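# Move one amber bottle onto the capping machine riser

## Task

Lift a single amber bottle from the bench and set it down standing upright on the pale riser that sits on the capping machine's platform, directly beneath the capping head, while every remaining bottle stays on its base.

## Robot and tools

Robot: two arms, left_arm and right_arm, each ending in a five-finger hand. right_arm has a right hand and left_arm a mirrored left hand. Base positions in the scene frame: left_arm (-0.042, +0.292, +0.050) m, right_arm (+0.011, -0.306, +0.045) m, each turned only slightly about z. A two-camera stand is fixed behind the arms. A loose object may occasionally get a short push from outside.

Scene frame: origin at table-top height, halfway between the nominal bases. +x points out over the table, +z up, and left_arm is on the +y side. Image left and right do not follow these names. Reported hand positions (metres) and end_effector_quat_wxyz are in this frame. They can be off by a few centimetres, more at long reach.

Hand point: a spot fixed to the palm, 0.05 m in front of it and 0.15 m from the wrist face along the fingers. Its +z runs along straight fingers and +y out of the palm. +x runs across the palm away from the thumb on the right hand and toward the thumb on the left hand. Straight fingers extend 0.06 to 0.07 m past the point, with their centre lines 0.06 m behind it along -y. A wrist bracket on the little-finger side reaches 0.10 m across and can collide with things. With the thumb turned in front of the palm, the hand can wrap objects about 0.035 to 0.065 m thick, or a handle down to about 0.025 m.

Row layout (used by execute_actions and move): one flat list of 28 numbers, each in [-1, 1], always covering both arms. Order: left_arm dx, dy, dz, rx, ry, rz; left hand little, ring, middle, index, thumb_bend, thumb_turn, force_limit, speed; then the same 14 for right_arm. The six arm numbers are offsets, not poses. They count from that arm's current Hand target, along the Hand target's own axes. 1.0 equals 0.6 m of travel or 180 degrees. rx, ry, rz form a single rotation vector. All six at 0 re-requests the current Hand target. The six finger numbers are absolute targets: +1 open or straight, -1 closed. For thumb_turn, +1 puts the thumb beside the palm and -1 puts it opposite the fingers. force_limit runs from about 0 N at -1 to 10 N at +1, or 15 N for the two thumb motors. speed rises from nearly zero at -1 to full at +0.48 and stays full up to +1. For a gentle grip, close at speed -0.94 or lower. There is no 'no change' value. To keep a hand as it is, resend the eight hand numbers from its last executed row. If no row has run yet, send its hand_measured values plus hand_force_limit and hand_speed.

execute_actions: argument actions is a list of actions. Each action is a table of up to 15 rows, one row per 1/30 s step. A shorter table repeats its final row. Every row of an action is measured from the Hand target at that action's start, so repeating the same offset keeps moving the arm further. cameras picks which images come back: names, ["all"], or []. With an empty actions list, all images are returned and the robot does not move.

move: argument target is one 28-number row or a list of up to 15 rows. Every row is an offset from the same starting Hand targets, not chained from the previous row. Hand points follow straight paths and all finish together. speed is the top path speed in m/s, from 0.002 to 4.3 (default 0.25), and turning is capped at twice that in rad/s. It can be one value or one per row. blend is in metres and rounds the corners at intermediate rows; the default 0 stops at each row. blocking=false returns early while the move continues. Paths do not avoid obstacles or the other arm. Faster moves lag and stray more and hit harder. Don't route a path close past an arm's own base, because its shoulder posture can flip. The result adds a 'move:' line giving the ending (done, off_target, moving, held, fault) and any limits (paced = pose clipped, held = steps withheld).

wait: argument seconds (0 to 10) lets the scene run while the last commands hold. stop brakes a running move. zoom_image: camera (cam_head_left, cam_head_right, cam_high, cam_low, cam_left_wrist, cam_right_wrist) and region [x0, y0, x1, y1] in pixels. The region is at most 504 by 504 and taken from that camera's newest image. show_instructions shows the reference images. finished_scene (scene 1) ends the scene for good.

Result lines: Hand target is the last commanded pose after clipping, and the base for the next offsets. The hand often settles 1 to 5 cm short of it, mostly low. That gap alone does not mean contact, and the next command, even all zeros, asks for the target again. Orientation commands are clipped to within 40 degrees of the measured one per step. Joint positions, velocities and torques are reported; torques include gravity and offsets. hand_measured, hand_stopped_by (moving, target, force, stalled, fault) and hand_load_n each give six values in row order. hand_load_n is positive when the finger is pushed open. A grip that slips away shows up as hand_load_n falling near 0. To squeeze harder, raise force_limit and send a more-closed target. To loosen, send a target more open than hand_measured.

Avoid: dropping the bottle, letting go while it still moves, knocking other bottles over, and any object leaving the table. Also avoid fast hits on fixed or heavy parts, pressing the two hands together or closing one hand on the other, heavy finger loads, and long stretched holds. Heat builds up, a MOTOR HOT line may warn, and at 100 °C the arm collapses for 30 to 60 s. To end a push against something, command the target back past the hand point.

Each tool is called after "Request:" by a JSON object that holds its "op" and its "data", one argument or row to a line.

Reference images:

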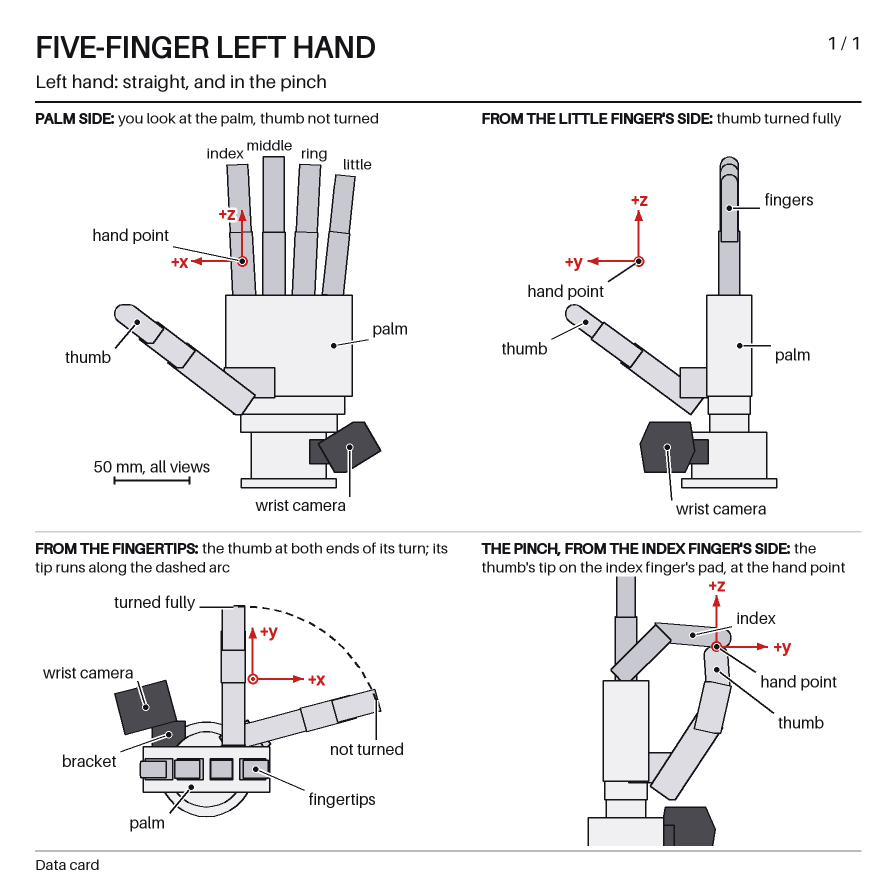

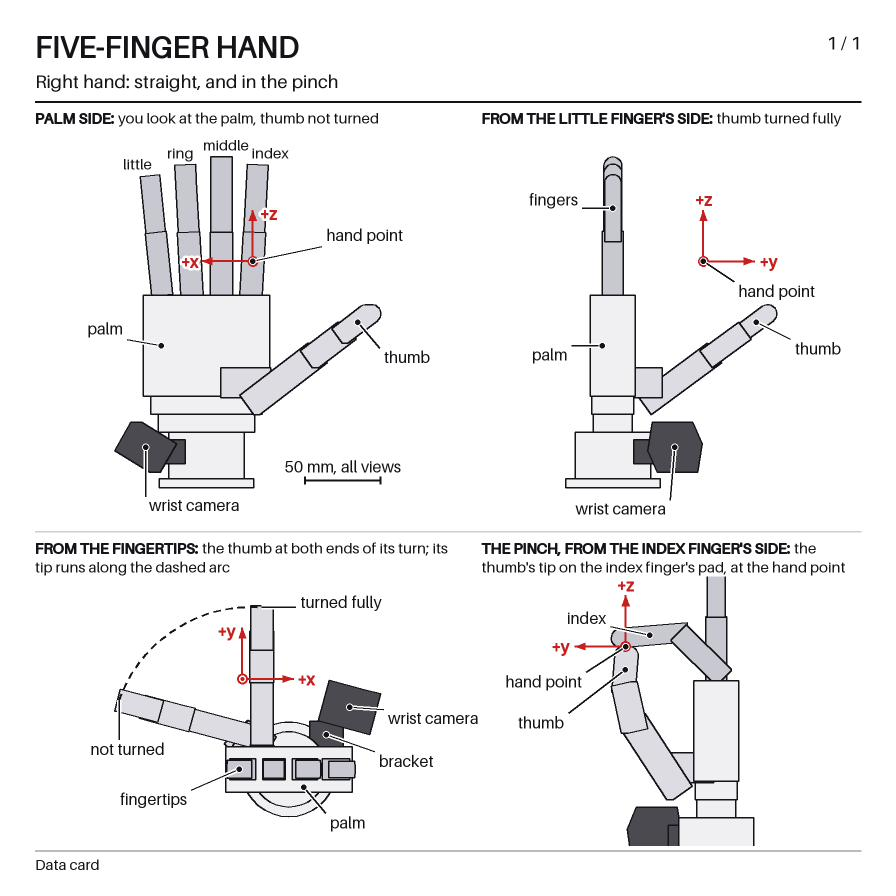

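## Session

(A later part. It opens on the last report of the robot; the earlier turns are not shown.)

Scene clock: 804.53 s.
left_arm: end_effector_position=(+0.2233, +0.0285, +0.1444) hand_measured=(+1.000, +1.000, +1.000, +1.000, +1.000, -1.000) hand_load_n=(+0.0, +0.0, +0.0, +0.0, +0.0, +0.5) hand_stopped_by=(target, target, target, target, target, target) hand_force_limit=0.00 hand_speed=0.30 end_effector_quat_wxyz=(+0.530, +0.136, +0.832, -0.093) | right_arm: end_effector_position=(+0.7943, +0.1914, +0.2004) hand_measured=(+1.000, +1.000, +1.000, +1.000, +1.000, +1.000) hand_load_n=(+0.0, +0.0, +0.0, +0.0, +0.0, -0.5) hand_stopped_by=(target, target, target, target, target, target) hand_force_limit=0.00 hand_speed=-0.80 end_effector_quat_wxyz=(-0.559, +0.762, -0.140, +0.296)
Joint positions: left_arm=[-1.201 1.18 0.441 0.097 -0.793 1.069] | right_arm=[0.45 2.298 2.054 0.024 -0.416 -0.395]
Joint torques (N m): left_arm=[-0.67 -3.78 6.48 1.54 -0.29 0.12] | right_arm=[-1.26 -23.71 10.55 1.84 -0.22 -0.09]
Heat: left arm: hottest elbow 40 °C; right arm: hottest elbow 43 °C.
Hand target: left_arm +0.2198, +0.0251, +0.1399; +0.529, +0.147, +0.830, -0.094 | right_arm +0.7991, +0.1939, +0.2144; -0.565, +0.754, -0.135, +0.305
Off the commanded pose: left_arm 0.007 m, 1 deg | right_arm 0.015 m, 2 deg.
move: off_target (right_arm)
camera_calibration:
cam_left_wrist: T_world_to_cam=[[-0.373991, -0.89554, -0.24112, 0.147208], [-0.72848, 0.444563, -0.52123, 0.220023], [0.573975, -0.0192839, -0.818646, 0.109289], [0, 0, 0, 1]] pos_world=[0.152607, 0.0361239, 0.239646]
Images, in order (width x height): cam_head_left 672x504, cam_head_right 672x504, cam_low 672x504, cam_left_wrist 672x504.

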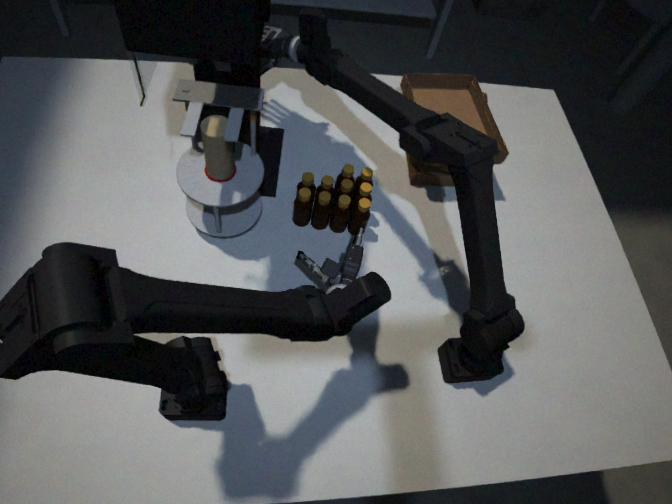

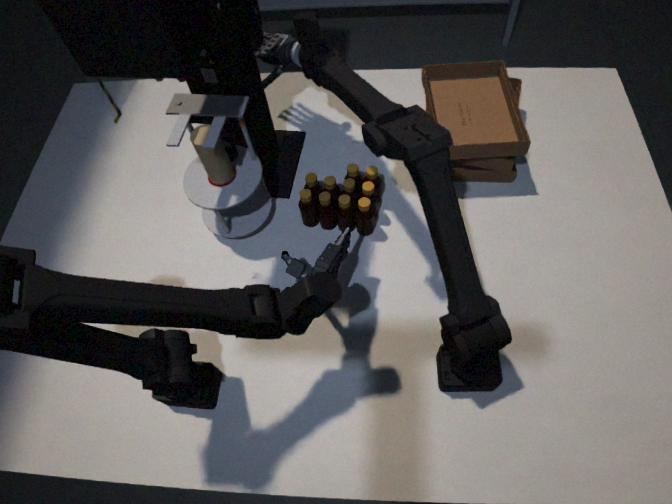

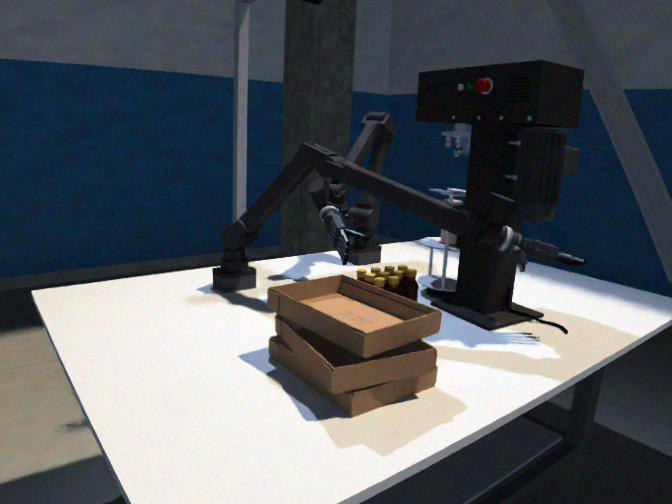

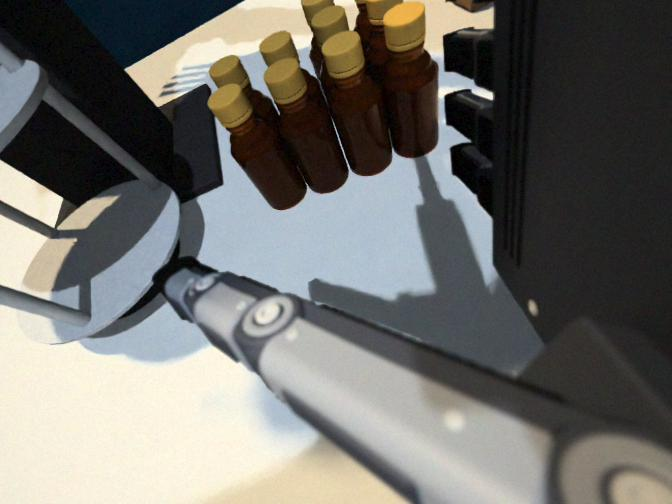

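Request:
{"op": "move", "data": {
  "target": [0.079,0.0318,0.177,-0.0264,-0.0722,-0.0088,1,1,1,1,1,-1,0,0.3,0,0,0,0,0,0,1,1,1,1,1,1,0,-0.8],
  "speed": 0.15,
  "cameras": ["cam_head_left","cam_head_right","cam_left_wrist","cam_low"]
}}

Request:
{"op": "zoom_image", "data": {
  "camera": "cam_left_wrist",
  "region": [250, 0, 510, 200]
}}

Request:
{"op": "zoom_image", "data": {
  "camera": "cam_head_left",
  "region": [280, 150, 420, 290]
}}

Request:
{"op": "zoom_image", "data": {
  "camera": "cam_head_right",
  "region": [260, 150, 400, 290]
}}

Scene clock: 909.13 s.
left_arm: end_effector_position=(+0.2907, +0.0182, +0.0529) hand_measured=(+1.000, +1.000, +1.000, +1.000, +1.000, -1.000) hand_load_n=(+0.0, +0.0, +0.0, +0.0, +0.0, +0.5) hand_stopped_by=(target, target, target, target, target, target) hand_force_limit=0.00 hand_speed=0.30 end_effector_quat_wxyz=(+0.620, +0.106, +0.773, -0.085) | right_arm: end_effector_position=(+0.7943, +0.1914, +0.2004) hand_measured=(+1.000, +1.000, +1.000, +1.000, +1.000, +1.000) hand_load_n=(+0.0, +0.0, +0.0, +0.0, +0.0, +0.0) hand_stopped_by=(target, target, target, target, target, target) hand_force_limit=0.00 hand_speed=-0.80 end_effector_quat_wxyz=(-0.559, +0.762, -0.140, +0.296)
Joint positions: left_arm=[-1.072 1.845 0.421 1.104 -0.811 1.335] | right_arm=[0.45 2.298 2.054 0.024 -0.416 -0.395]
Joint torques (N m): left_arm=[1.44 -8.06 3.62 1.74 -0.1 0.12] | right_arm=[-0.91 -24.12 10.62 1.83 -0.21 -0.17]
Heat: left arm: hottest elbow 37 °C; right arm: hottest elbow 44 °C.
Hand target: left_arm +0.2980, +0.0168, +0.0521; +0.624, +0.102, +0.770, -0.083 | right_arm +0.7991, +0.1939, +0.2144; -0.565, +0.754, -0.135, +0.305
Off the commanded pose: left_arm 0.007 m, 1 deg | right_arm 0.015 m, 2 deg.
move: off_target (right_arm)
camera_calibration:
cam_left_wrist: T_world_to_cam=[[-0.268204, -0.927602, -0.260041, 0.11189], [-0.626225, 0.372993, -0.684631, 0.206244], [0.732058, -0.0207766, -0.680925, -0.0577678], [0, 0, 0, 1]] pos_world=[0.201454, 0.0256617, 0.130961]
Images, in order (width x height): cam_head_left 672x504, cam_head_right 672x504, cam_low 672x504, cam_left_wrist 672x504.

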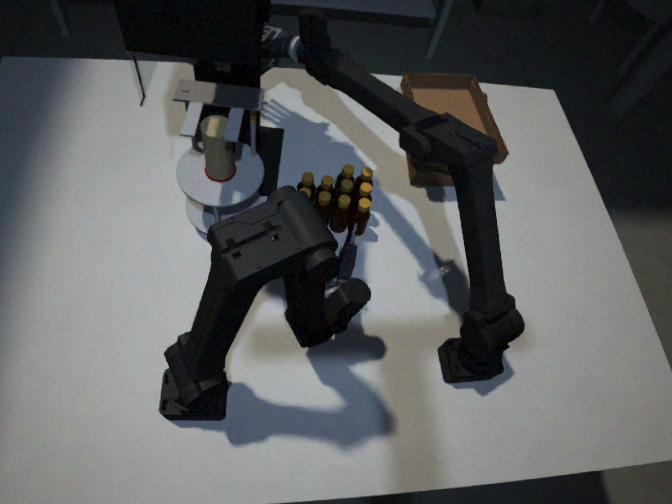

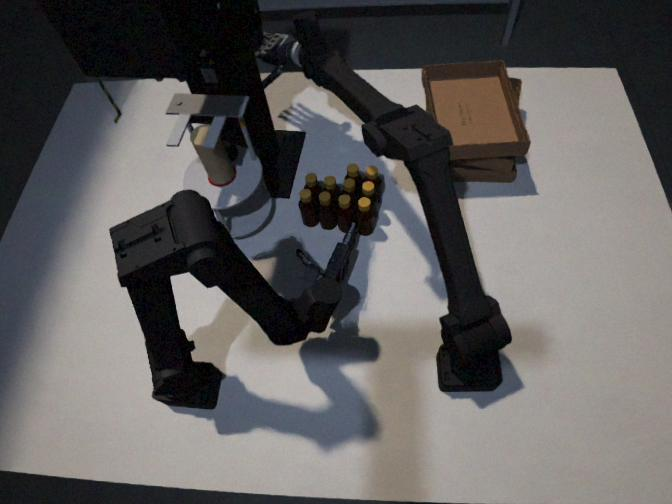

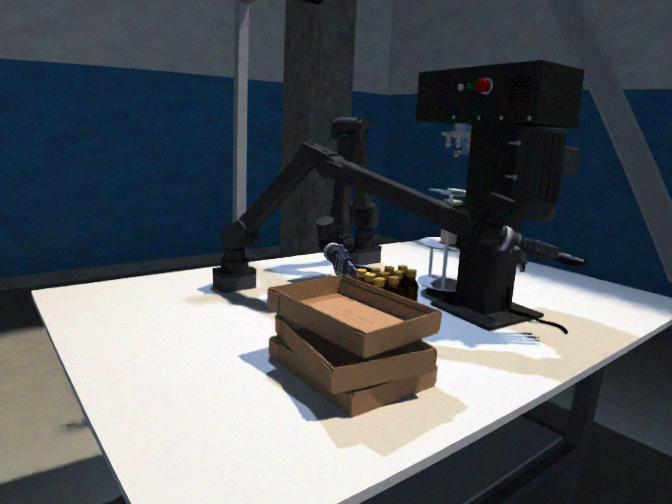

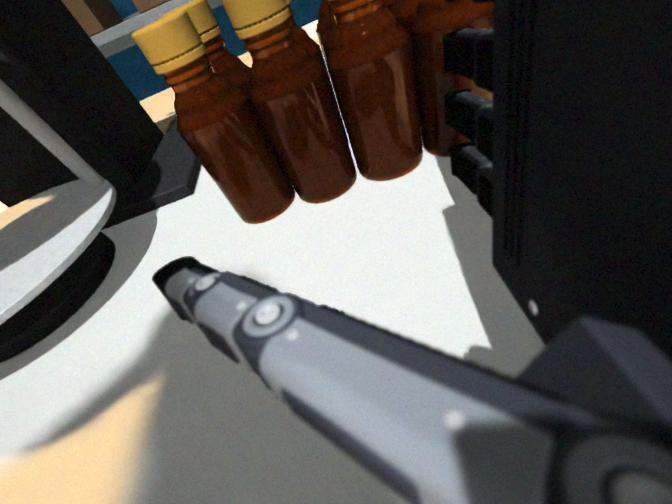

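Scaled by 1.938 from the camera's 672x504 image, which has a finer 960x720 frame.

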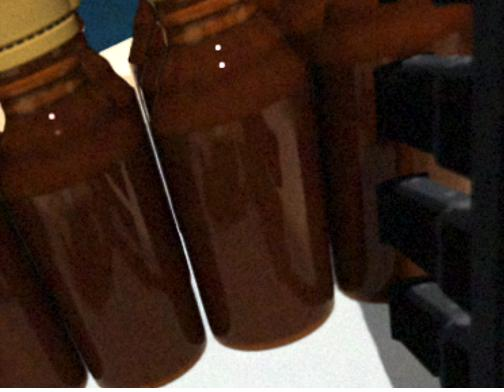

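Scaled by 3.600 from the camera's 672x504 image, which has a finer 960x720 frame.

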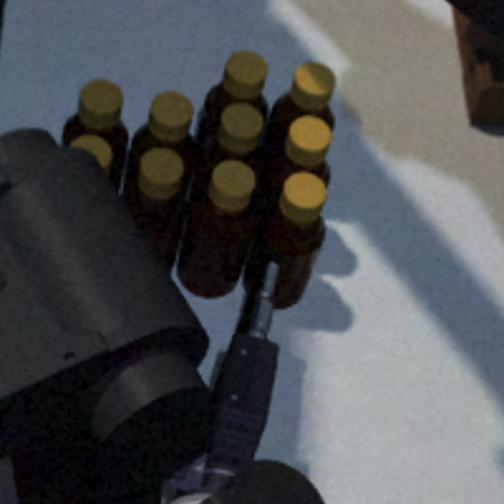

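Scaled by 3.600 from the camera's 672x504 image, which has a finer 960x720 frame.

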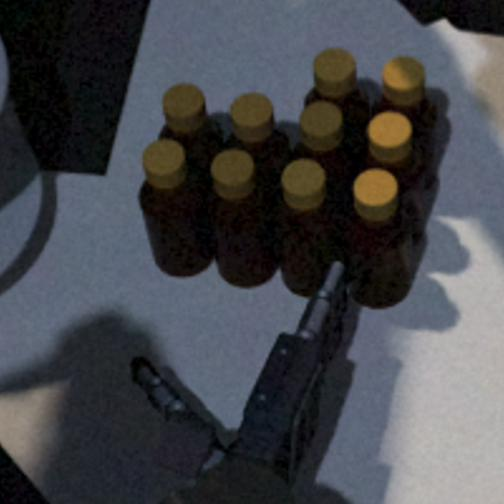

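Request:
{"op": "move", "data": {
  "target": [-0.0134,0.0173,0.063,0,0,0,1,1,1,1,1,-1,0,0.3,0,0,0,0,0,0,1,1,1,1,1,1,0,-0.8],
  "speed": 0.08,
  "cameras": ["cam_head_left","cam_head_right","cam_left_wrist"]
}}

Request:
{"op": "zoom_image", "data": {
  "camera": "cam_left_wrist",
  "region": [250, 0, 510, 200]
}}

Request:
{"op": "zoom_image", "data": {
  "camera": "cam_head_left",
  "region": [310, 180, 400, 270]
}}

Request:
{"op": "zoom_image", "data": {
  "camera": "cam_head_right",
  "region": [310, 180, 400, 270]
}}

Scene clock: 944.23 s.
left_arm: end_effector_position=(+0.3263, +0.0193, +0.0528) hand_measured=(+1.000, +1.000, +1.000, +1.000, +1.000, -1.000) hand_load_n=(+0.0, -1.0, +0.0, +0.0, +0.0, +0.5) hand_stopped_by=(target, target, target, target, target, target) hand_force_limit=0.00 hand_speed=0.30 end_effector_quat_wxyz=(+0.619, +0.107, +0.774, -0.085) | right_arm: end_effector_position=(+0.7943, +0.1914, +0.2004) hand_measured=(+1.000, +1.000, +1.000, +1.000, +1.000, +1.000) hand_load_n=(+0.0, +0.0, +0.0, +0.0, +0.5, +0.0) hand_stopped_by=(target, target, target, target, target, target) hand_force_limit=0.00 hand_speed=-0.80 end_effector_quat_wxyz=(-0.559, +0.762, -0.140, +0.296)
Joint positions: left_arm=[-0.973 1.862 0.463 1.104 -0.714 1.375] | right_arm=[0.45 2.298 2.054 0.024 -0.416 -0.395]
Joint torques (N m): left_arm=[1.96 -8.29 4.56 1.72 0.05 0.15] | right_arm=[-0.03 -23.88 10.73 2 -0.2 -0.15]
Heat: left arm: hottest elbow 34 °C; right arm: hottest elbow 44 °C.
Hand target: left_arm +0.3380, +0.0168, +0.0522; +0.624, +0.102, +0.770, -0.083 | right_arm +0.7991, +0.1939, +0.2144; -0.565, +0.754, -0.135, +0.305
Off the commanded pose: left_arm 0.012 m, 1 deg | right_arm 0.015 m, 2 deg.
move: off_target (left_arm, right_arm)
camera_calibration:
cam_left_wrist: T_world_to_cam=[[-0.271017, -0.926701, -0.260338, 0.123315], [-0.62702, 0.375168, -0.682711, 0.228173], [0.730339, -0.0217894, -0.682737, -0.0830707], [0, 0, 0, 1]] pos_world=[0.237159, 0.0268623, 0.131164]
Images, in order (width x height): cam_head_left 672x504, cam_head_right 672x504, cam_left_wrist 672x504.

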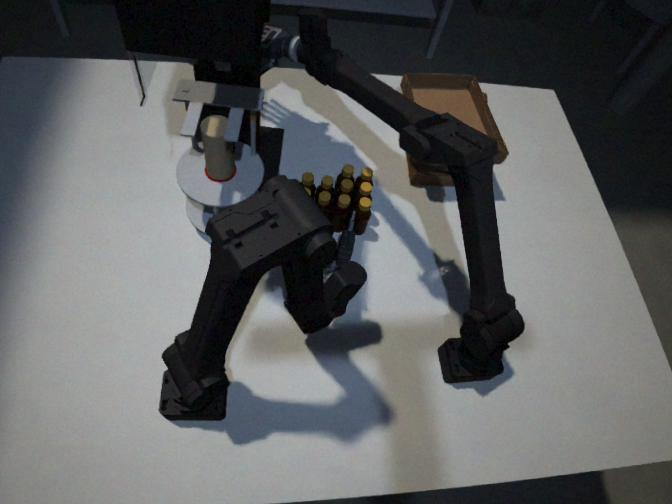

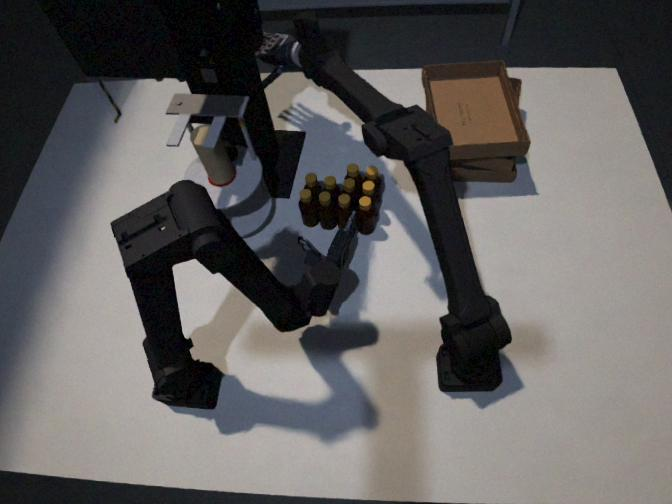

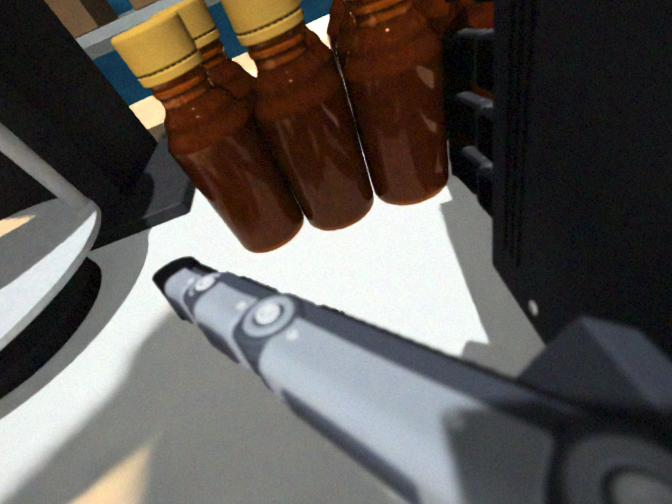

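Scaled by 1.938 from the camera's 672x504 image, which has a finer 960x720 frame.

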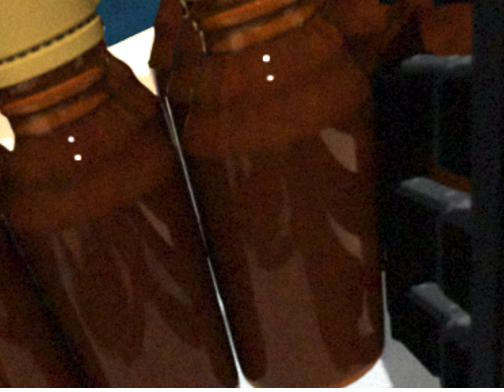

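Scaled by 5.600 from the camera's 672x504 image, which has a finer 960x720 frame.

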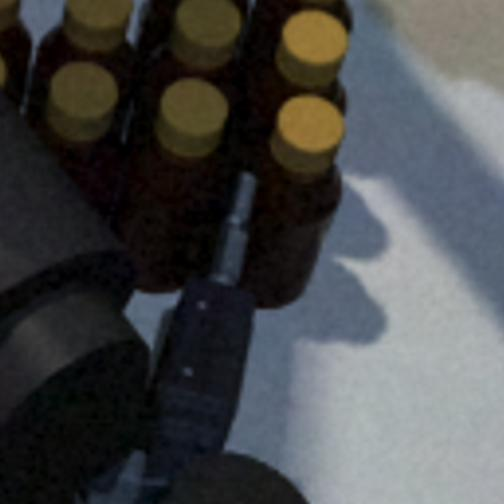

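Scaled by 5.600 from the camera's 672x504 image, which has a finer 960x720 frame.

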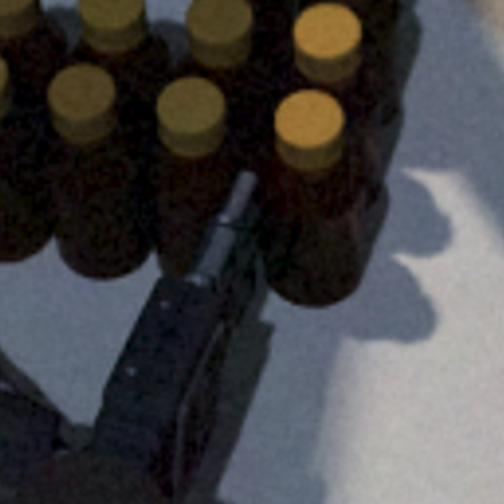

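Request:
{"op": "move", "data": {
  "target": [-0.0118,0.005,0.056,0,0,0,1,1,1,1,1,-1,0,0.3,0,0,0,0,0,0,1,1,1,1,1,1,0,-0.8],
  "speed": 0.06,
  "cameras": ["cam_head_left","cam_head_right","cam_left_wrist"]
}}

Request:
{"op": "zoom_image", "data": {
  "camera": "cam_head_left",
  "region": [290, 150, 400, 260]
}}

Request:
{"op": "zoom_image", "data": {
  "camera": "cam_head_right",
  "region": [290, 150, 400, 260]
}}

Scene clock: 954.60 s.
left_arm: end_effector_position=(+0.3639, +0.0078, +0.0589) hand_measured=(+1.000, +1.000, +1.000, +1.000, +1.000, -1.000) hand_load_n=(+0.0, +0.5, +0.0, +0.0, +0.0, +0.0) hand_stopped_by=(target, target, target, target, target, target) hand_force_limit=0.00 hand_speed=0.30 end_effector_quat_wxyz=(+0.627, +0.100, +0.766, -0.096) | right_arm: end_effector_position=(+0.7943, +0.1914, +0.2004) hand_measured=(+1.000, +1.000, +1.000, +1.000, +1.000, +1.000) hand_load_n=(+0.0, +0.0, +0.0, +0.0, +0.0, +0.0) hand_stopped_by=(target, target, target, target, target, target) hand_force_limit=0.00 hand_speed=-0.80 end_effector_quat_wxyz=(-0.559, +0.762, -0.140, +0.296)
Joint positions: left_arm=[-0.901 1.888 0.538 1.104 -0.643 1.399] | right_arm=[0.45 2.298 2.054 0.024 -0.416 -0.395]
Joint torques (N m): left_arm=[1.61 -9.35 4.48 0.62 -0.07 0.14] | right_arm=[-0.62 -24.06 10.66 1.91 -0.14 -0.15]
Heat: left arm: hottest elbow 34 °C; right arm: hottest elbow 44 °C.
Hand target: left_arm +0.3719, +0.0107, +0.0520; +0.624, +0.102, +0.770, -0.083 | right_arm +0.7991, +0.1939, +0.2144; -0.565, +0.754, -0.135, +0.305
Off the commanded pose: left_arm 0.011 m, 2 deg | right_arm 0.015 m, 2 deg.
move: off_target (left_arm, right_arm)
camera_calibration:
cam_left_wrist: T_world_to_cam=[[-0.267665, -0.933509, -0.238571, 0.122068], [-0.613778, 0.356065, -0.704623, 0.256772], [0.742719, -0.042173, -0.668274, -0.111969], [0, 0, 0, 1]] pos_world=[0.273436, 0.0178021, 0.135223]
Images, in order (width x height): cam_head_left 672x504, cam_head_right 672x504, cam_left_wrist 672x504.

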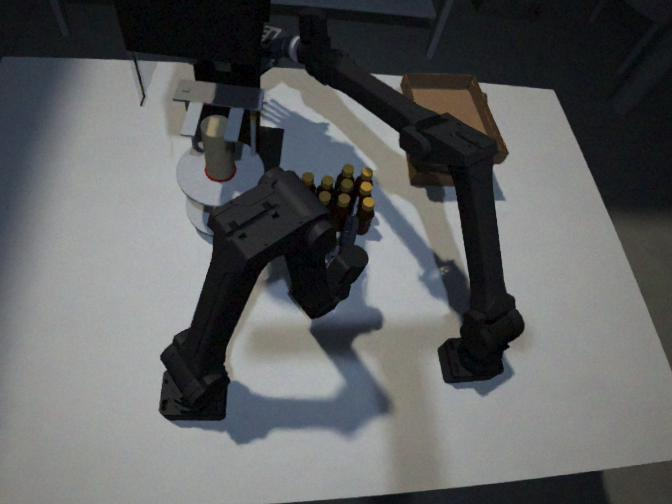

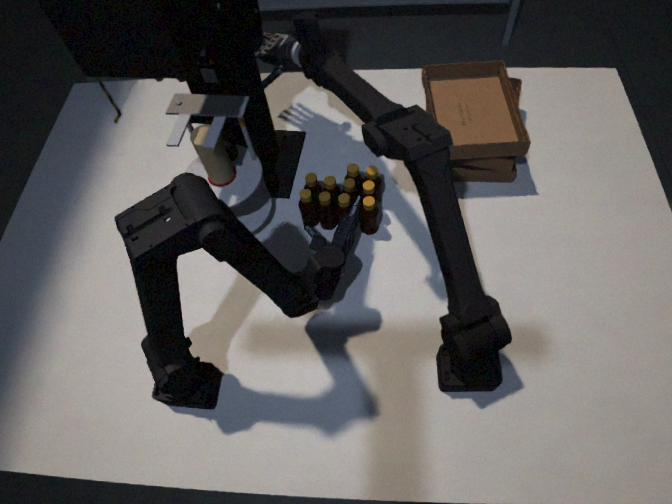

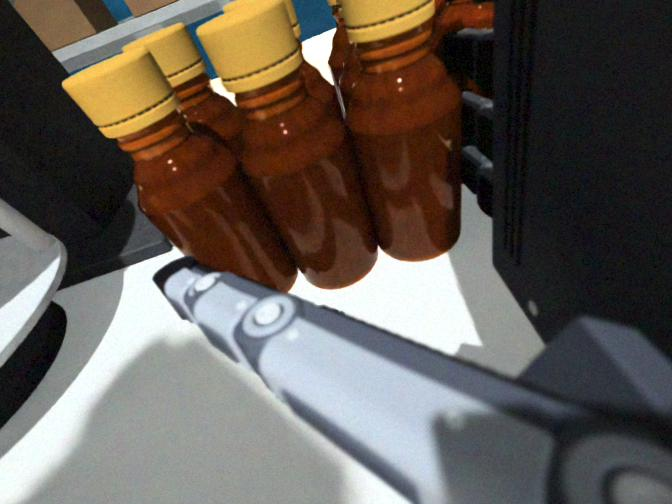

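Scaled by 4.582 from the camera's 672x504 image, which has a finer 960x720 frame.

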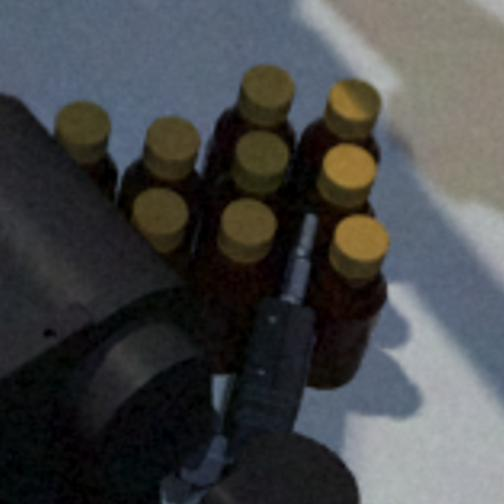

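Scaled by 4.582 from the camera's 672x504 image, which has a finer 960x720 frame.

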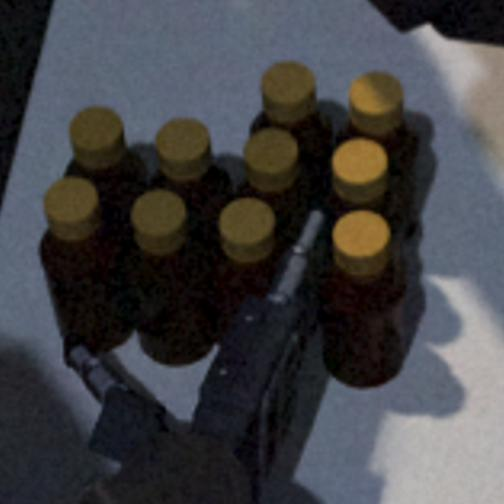

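Request:
{"op": "move", "data": {
  "target": [-0.0027,-0.1328,0.0128,0,0,0,1,1,1,1,1,-1,0,0.3,0,0,0,0,0,0,1,1,1,1,1,1,0,-0.8],
  "speed": 0.06,
  "cameras": ["cam_head_left","cam_head_right","cam_left_wrist","cam_low"]
}}

Request:
{"op": "zoom_image", "data": {
  "camera": "cam_head_left",
  "region": [290, 150, 420, 280]
}}

Request:
{"op": "zoom_image", "data": {
  "camera": "cam_head_right",
  "region": [290, 150, 420, 280]
}}

Scene clock: 983.83 s.
left_arm: end_effector_position=(+0.3612, -0.0507, +0.0594) hand_measured=(+1.000, +1.000, +1.000, +1.000, +1.000, -1.000) hand_load_n=(+0.0, +0.0, -1.0, +0.0, +0.0, +0.0) hand_stopped_by=(target, target, target, target, target, target) hand_force_limit=0.00 hand_speed=0.30 end_effector_quat_wxyz=(+0.629, +0.094, +0.769, -0.074) | right_arm: end_effector_position=(+0.7943, +0.1914, +0.2004) hand_measured=(+1.000, +1.000, +1.000, +1.000, +1.000, +1.000) hand_load_n=(+0.0, +0.0, +0.0, +0.0, +0.0, +0.0) hand_stopped_by=(target, target, target, target, target, target) hand_force_limit=0.00 hand_speed=-0.80 end_effector_quat_wxyz=(-0.559, +0.762, -0.140, +0.296)
Joint positions: left_arm=[-1.002 1.934 0.694 0.956 -0.781 1.373] | right_arm=[0.45 2.298 2.054 0.024 -0.416 -0.395]
Joint torques (N m): left_arm=[-1.26 -10.81 5.87 0.49 0.08 -0.07] | right_arm=[-1.26 -23.82 10.67 1.88 -0.21 -0.17]
Heat: left arm: hottest elbow 34 °C; right arm: hottest elbow 44 °C.
Hand target: left_arm +0.3587, -0.0682, +0.0519; +0.624, +0.102, +0.770, -0.082 | right_arm +0.7991, +0.1939, +0.2144; -0.565, +0.754, -0.135, +0.305
Off the commanded pose: left_arm 0.019 m, 1 deg | right_arm 0.015 m, 2 deg.
move: off_target (left_arm, right_arm)
camera_calibration:
cam_left_wrist: T_world_to_cam=[[-0.23235, -0.93606, -0.264206, 0.0554541], [-0.625072, 0.351825, -0.696781, 0.279783], [0.745184, 0.00325098, -0.666851, -0.110752], [0, 0, 0, 1]] pos_world=[0.2703, -0.0461663, 0.135744]
Images, in order (width x height): cam_head_left 672x504, cam_head_right 672x504, cam_low 672x504, cam_left_wrist 672x504.

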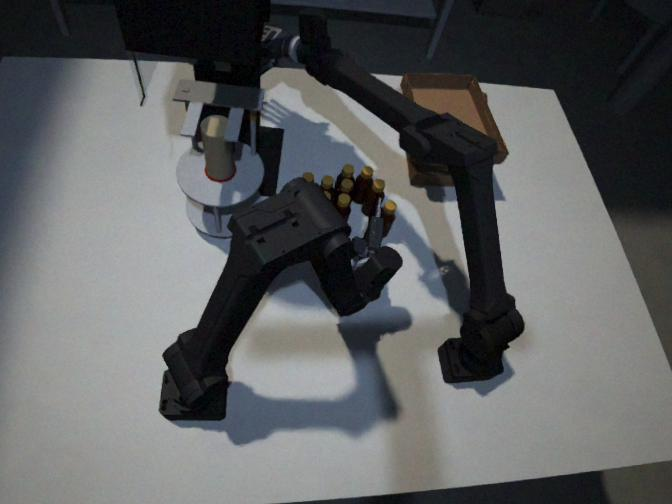

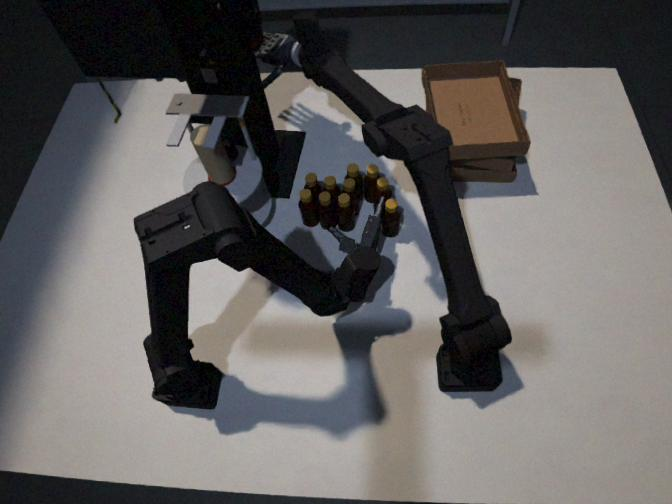

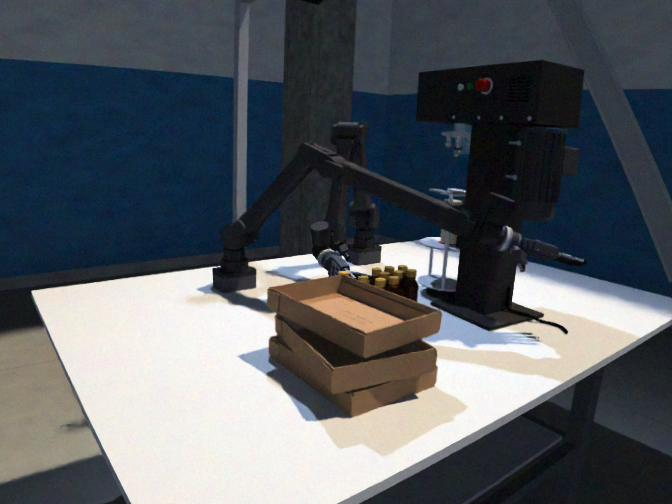

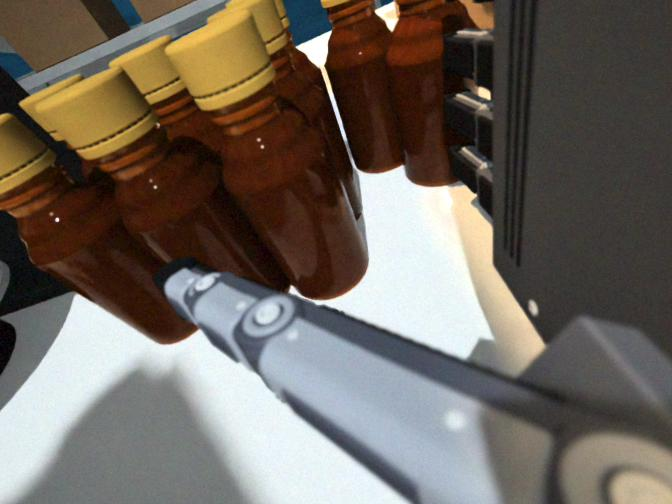

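Scaled by 3.877 from the camera's 672x504 image, which has a finer 960x720 frame.

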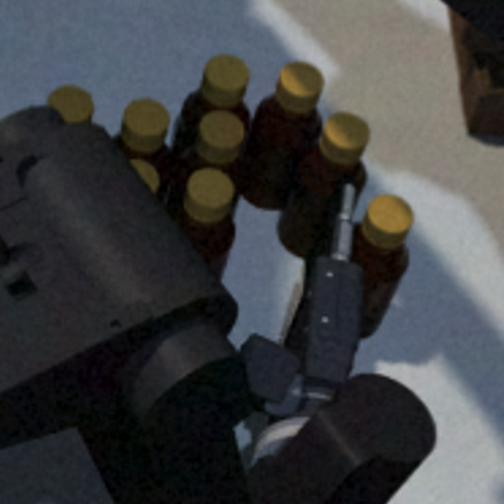

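Scaled by 3.877 from the camera's 672x504 image, which has a finer 960x720 frame.

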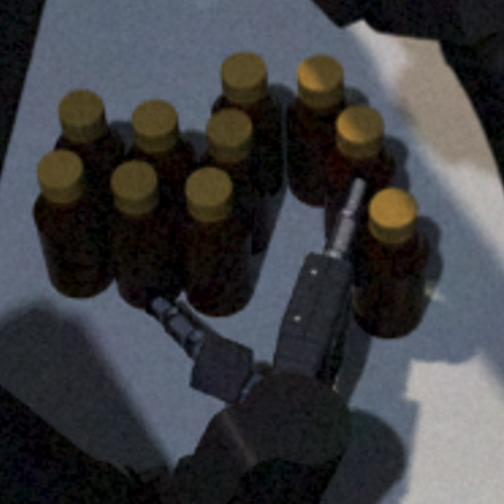

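Request:
{"op": "move", "data": {
  "target": [
    [0.0272,0.0135,-0.1278,0,0,0,1,1,1,1,1,-1,0,0.3,0,0,0,0,0,0,1,1,1,1,1,1,0,-0.8],
    [-0.046,-0.0045,-0.0897,0.1636,-0.0109,0.0318,1,1,1,1,1,-1,0,0.3,0,0,0,0,0,0,1,1,1,1,1,1,0,-0.8]
  ],
  "speed": [0.1,0.15],
  "blend": 0.01,
  "cameras": ["cam_head_left","cam_head_right","cam_left_wrist"]
}}

Request:
{"op": "zoom_image", "data": {
  "camera": "cam_head_left",
  "region": [290, 150, 420, 280]
}}

Request:
{"op": "zoom_image", "data": {
  "camera": "cam_head_right",
  "region": [290, 150, 420, 280]
}}

Request:
{"op": "zoom_image", "data": {
  "camera": "cam_left_wrist",
  "region": [250, 0, 510, 200]
}}

Scene clock: 1073.67 s.
left_arm: end_effector_position=(+0.3078, -0.0641, +0.0843) hand_measured=(+1.000, +1.000, +1.000, +1.000, +1.000, -1.000) hand_load_n=(+0.0, +0.0, +0.0, +0.0, +0.0, +0.0) hand_stopped_by=(target, target, target, target, target, target) hand_force_limit=0.00 hand_speed=0.30 end_effector_quat_wxyz=(+0.585, +0.297, +0.712, -0.249) | right_arm: end_effector_position=(+0.7943, +0.1914, +0.2004) hand_measured=(+1.000, +1.000, +1.000, +1.000, +1.000, +1.000) hand_load_n=(+0.0, +0.0, +0.0, +0.0, +0.0, +0.0) hand_stopped_by=(target, target, target, target, target, target) hand_force_limit=0.00 hand_speed=-0.80 end_effector_quat_wxyz=(-0.559, +0.762, -0.140, +0.296)
Joint positions: left_arm=[-0.943 1.766 0.421 1.15 -0.179 1.529] | right_arm=[0.45 2.298 2.054 0.024 -0.416 -0.395]
Joint torques (N m): left_arm=[1.49 -10.23 2.99 2.04 0.1 0.14] | right_arm=[-1.49 -24.59 10.66 1.92 -0.19 -0.21]
Heat: left arm: hottest elbow 35 °C; right arm: hottest elbow 44 °C.
Hand target: left_arm +0.3129, -0.0586, +0.0904; +0.594, +0.294, +0.707, -0.246 | right_arm +0.7991, +0.1939, +0.2144; -0.565, +0.754, -0.135, +0.305
Off the commanded pose: left_arm 0.009 m, 1 deg | right_arm 0.015 m, 2 deg.
move: off_target (right_arm)
camera_calibration:
cam_left_wrist: T_world_to_cam=[[-0.692856, -0.675112, -0.253326, 0.194633], [-0.345955, 0.619469, -0.70468, 0.200384], [0.632665, -0.400602, -0.662762, -0.0458439], [0, 0, 0, 1]] pos_world=[0.23318, -0.0110979, 0.160128]
Images, in order (width x height): cam_head_left 672x504, cam_head_right 672x504, cam_left_wrist 672x504.

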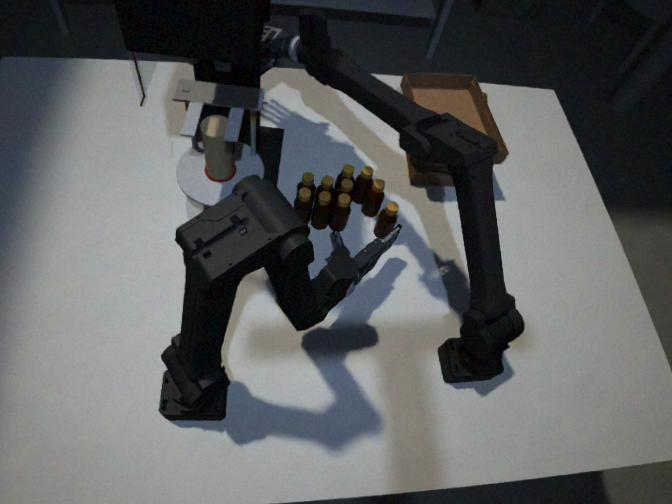

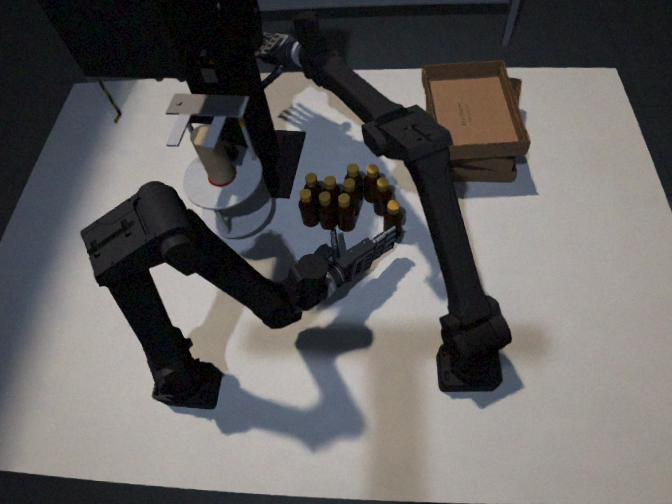

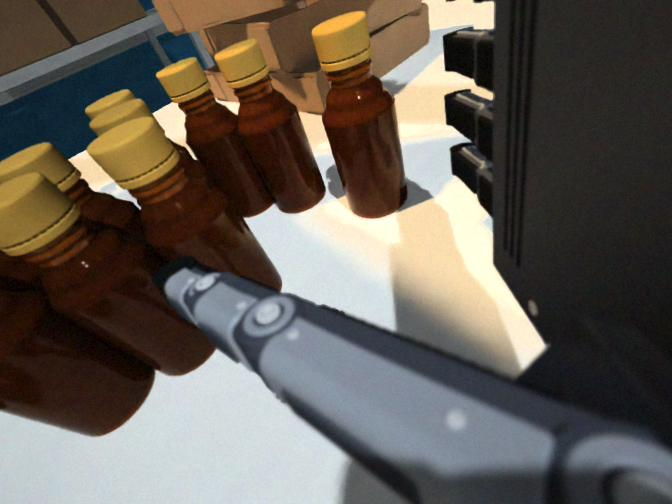

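Scaled by 3.877 from the camera's 672x504 image, which has a finer 960x720 frame.

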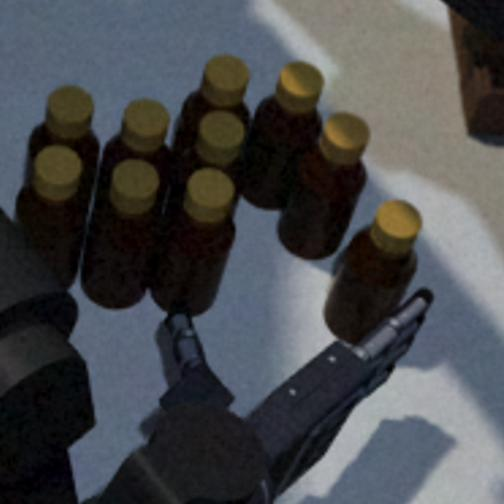

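Scaled by 3.877 from the camera's 672x504 image, which has a finer 960x720 frame.

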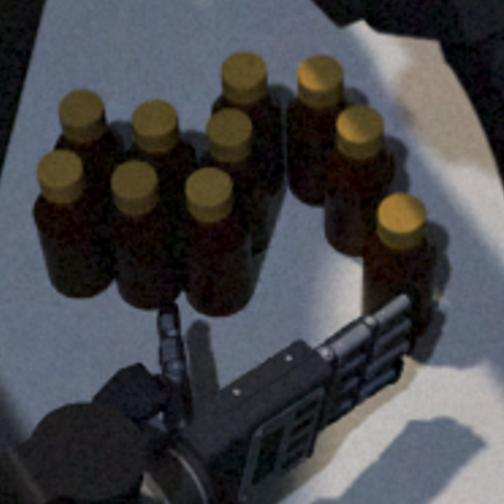

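Scaled by 1.938 from the camera's 672x504 image, which has a finer 960x720 frame.

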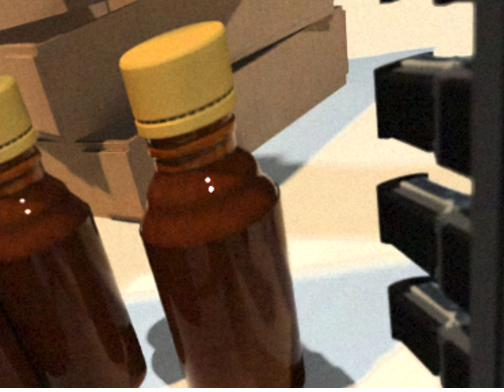

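Request:
{"op": "move", "data": {
  "target": [-0.0433,0.0012,0.1922,0,-0.0444,0,1,1,1,1,1,-1,0,0.3,0,0,0,0,0,0,1,1,1,1,1,1,0,-0.8],
  "speed": 0.1,
  "cameras": ["cam_head_left","cam_head_right","cam_left_wrist"]
}}

Request:
{"op": "zoom_image", "data": {
  "camera": "cam_head_left",
  "region": [290, 150, 420, 280]
}}

Request:
{"op": "zoom_image", "data": {
  "camera": "cam_head_right",
  "region": [290, 150, 420, 280]
}}

Scene clock: 1102.70 s.
left_arm: end_effector_position=(+0.3846, -0.1407, +0.0950) hand_measured=(+1.000, +1.000, +1.000, +1.000, +1.000, -1.000) hand_load_n=(+0.0, +0.0, +0.0, +0.0, +0.0, +0.5) hand_stopped_by=(target, target, target, target, target, target) hand_force_limit=0.00 hand_speed=0.30 end_effector_quat_wxyz=(+0.632, +0.280, +0.670, -0.270) | right_arm: end_effector_position=(+0.7943, +0.1914, +0.2004) hand_measured=(+1.000, +1.000, +1.000, +1.000, +1.000, +1.000) hand_load_n=(+0.0, +0.0, +0.0, +0.0, +0.0, -0.5) hand_stopped_by=(target, target, target, target, target, target) hand_force_limit=0.00 hand_speed=-0.80 end_effector_quat_wxyz=(-0.559, +0.762, -0.140, +0.296)
Joint positions: left_arm=[-0.895 1.961 0.701 1.205 -0.133 1.556] | right_arm=[0.45 2.298 2.054 0.024 -0.416 -0.395]
Joint torques (N m): left_arm=[1.38 -11.46 5.64 2.11 0.12 0.14] | right_arm=[-1.38 -24.23 10.67 1.85 -0.24 -0.12]
Heat: left arm: hottest elbow 33 °C; right arm: hottest elbow 44 °C.
Hand target: left_arm +0.3967, -0.1417, +0.0958; +0.642, +0.276, +0.664, -0.266 | right_arm +0.7991, +0.1939, +0.2144; -0.565, +0.754, -0.135, +0.305
Off the commanded pose: left_arm 0.012 m, 1 deg | right_arm 0.015 m, 2 deg.
move: off_target (left_arm, right_arm)
camera_calibration:
cam_left_wrist: T_world_to_cam=[[-0.669676, -0.699367, -0.249839, 0.186148], [-0.274126, 0.545439, -0.792055, 0.252204], [0.690209, -0.461933, -0.556983, -0.158891], [0, 0, 0, 1]] pos_world=[0.303463, -0.0807735, 0.157767]
Images, in order (width x height): cam_head_left 672x504, cam_head_right 672x504, cam_left_wrist 672x504.

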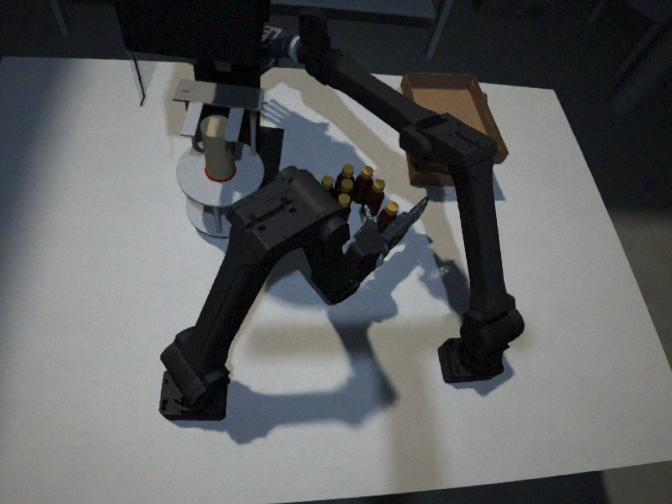

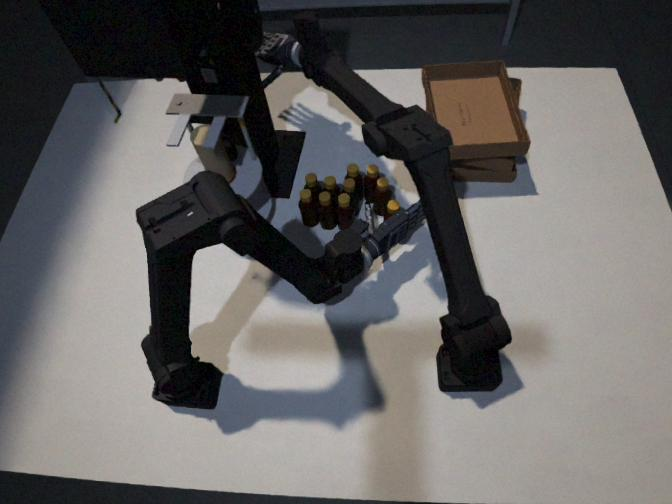

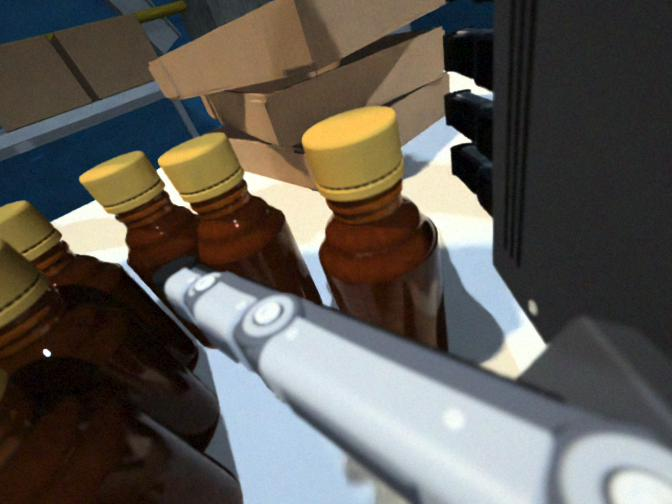

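Scaled by 3.877 from the camera's 672x504 image, which has a finer 960x720 frame.

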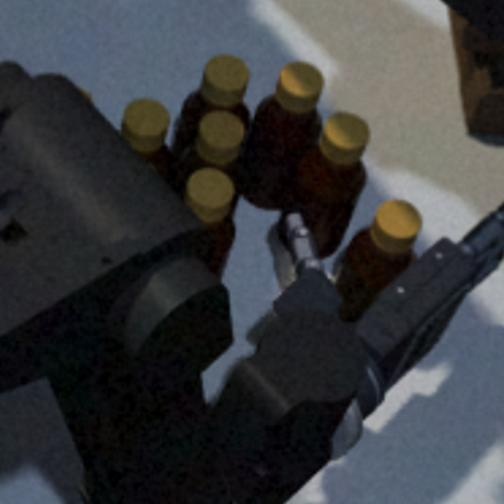

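Scaled by 3.877 from the camera's 672x504 image, which has a finer 960x720 frame.

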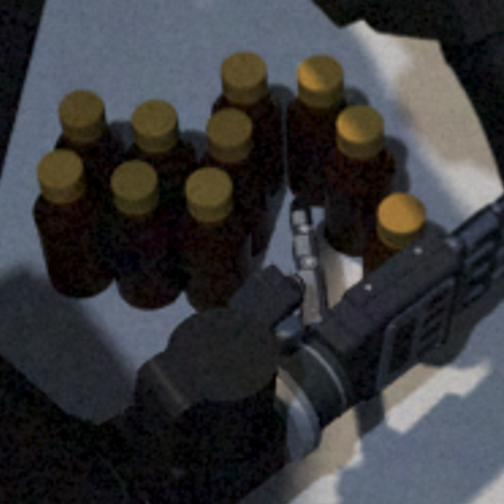

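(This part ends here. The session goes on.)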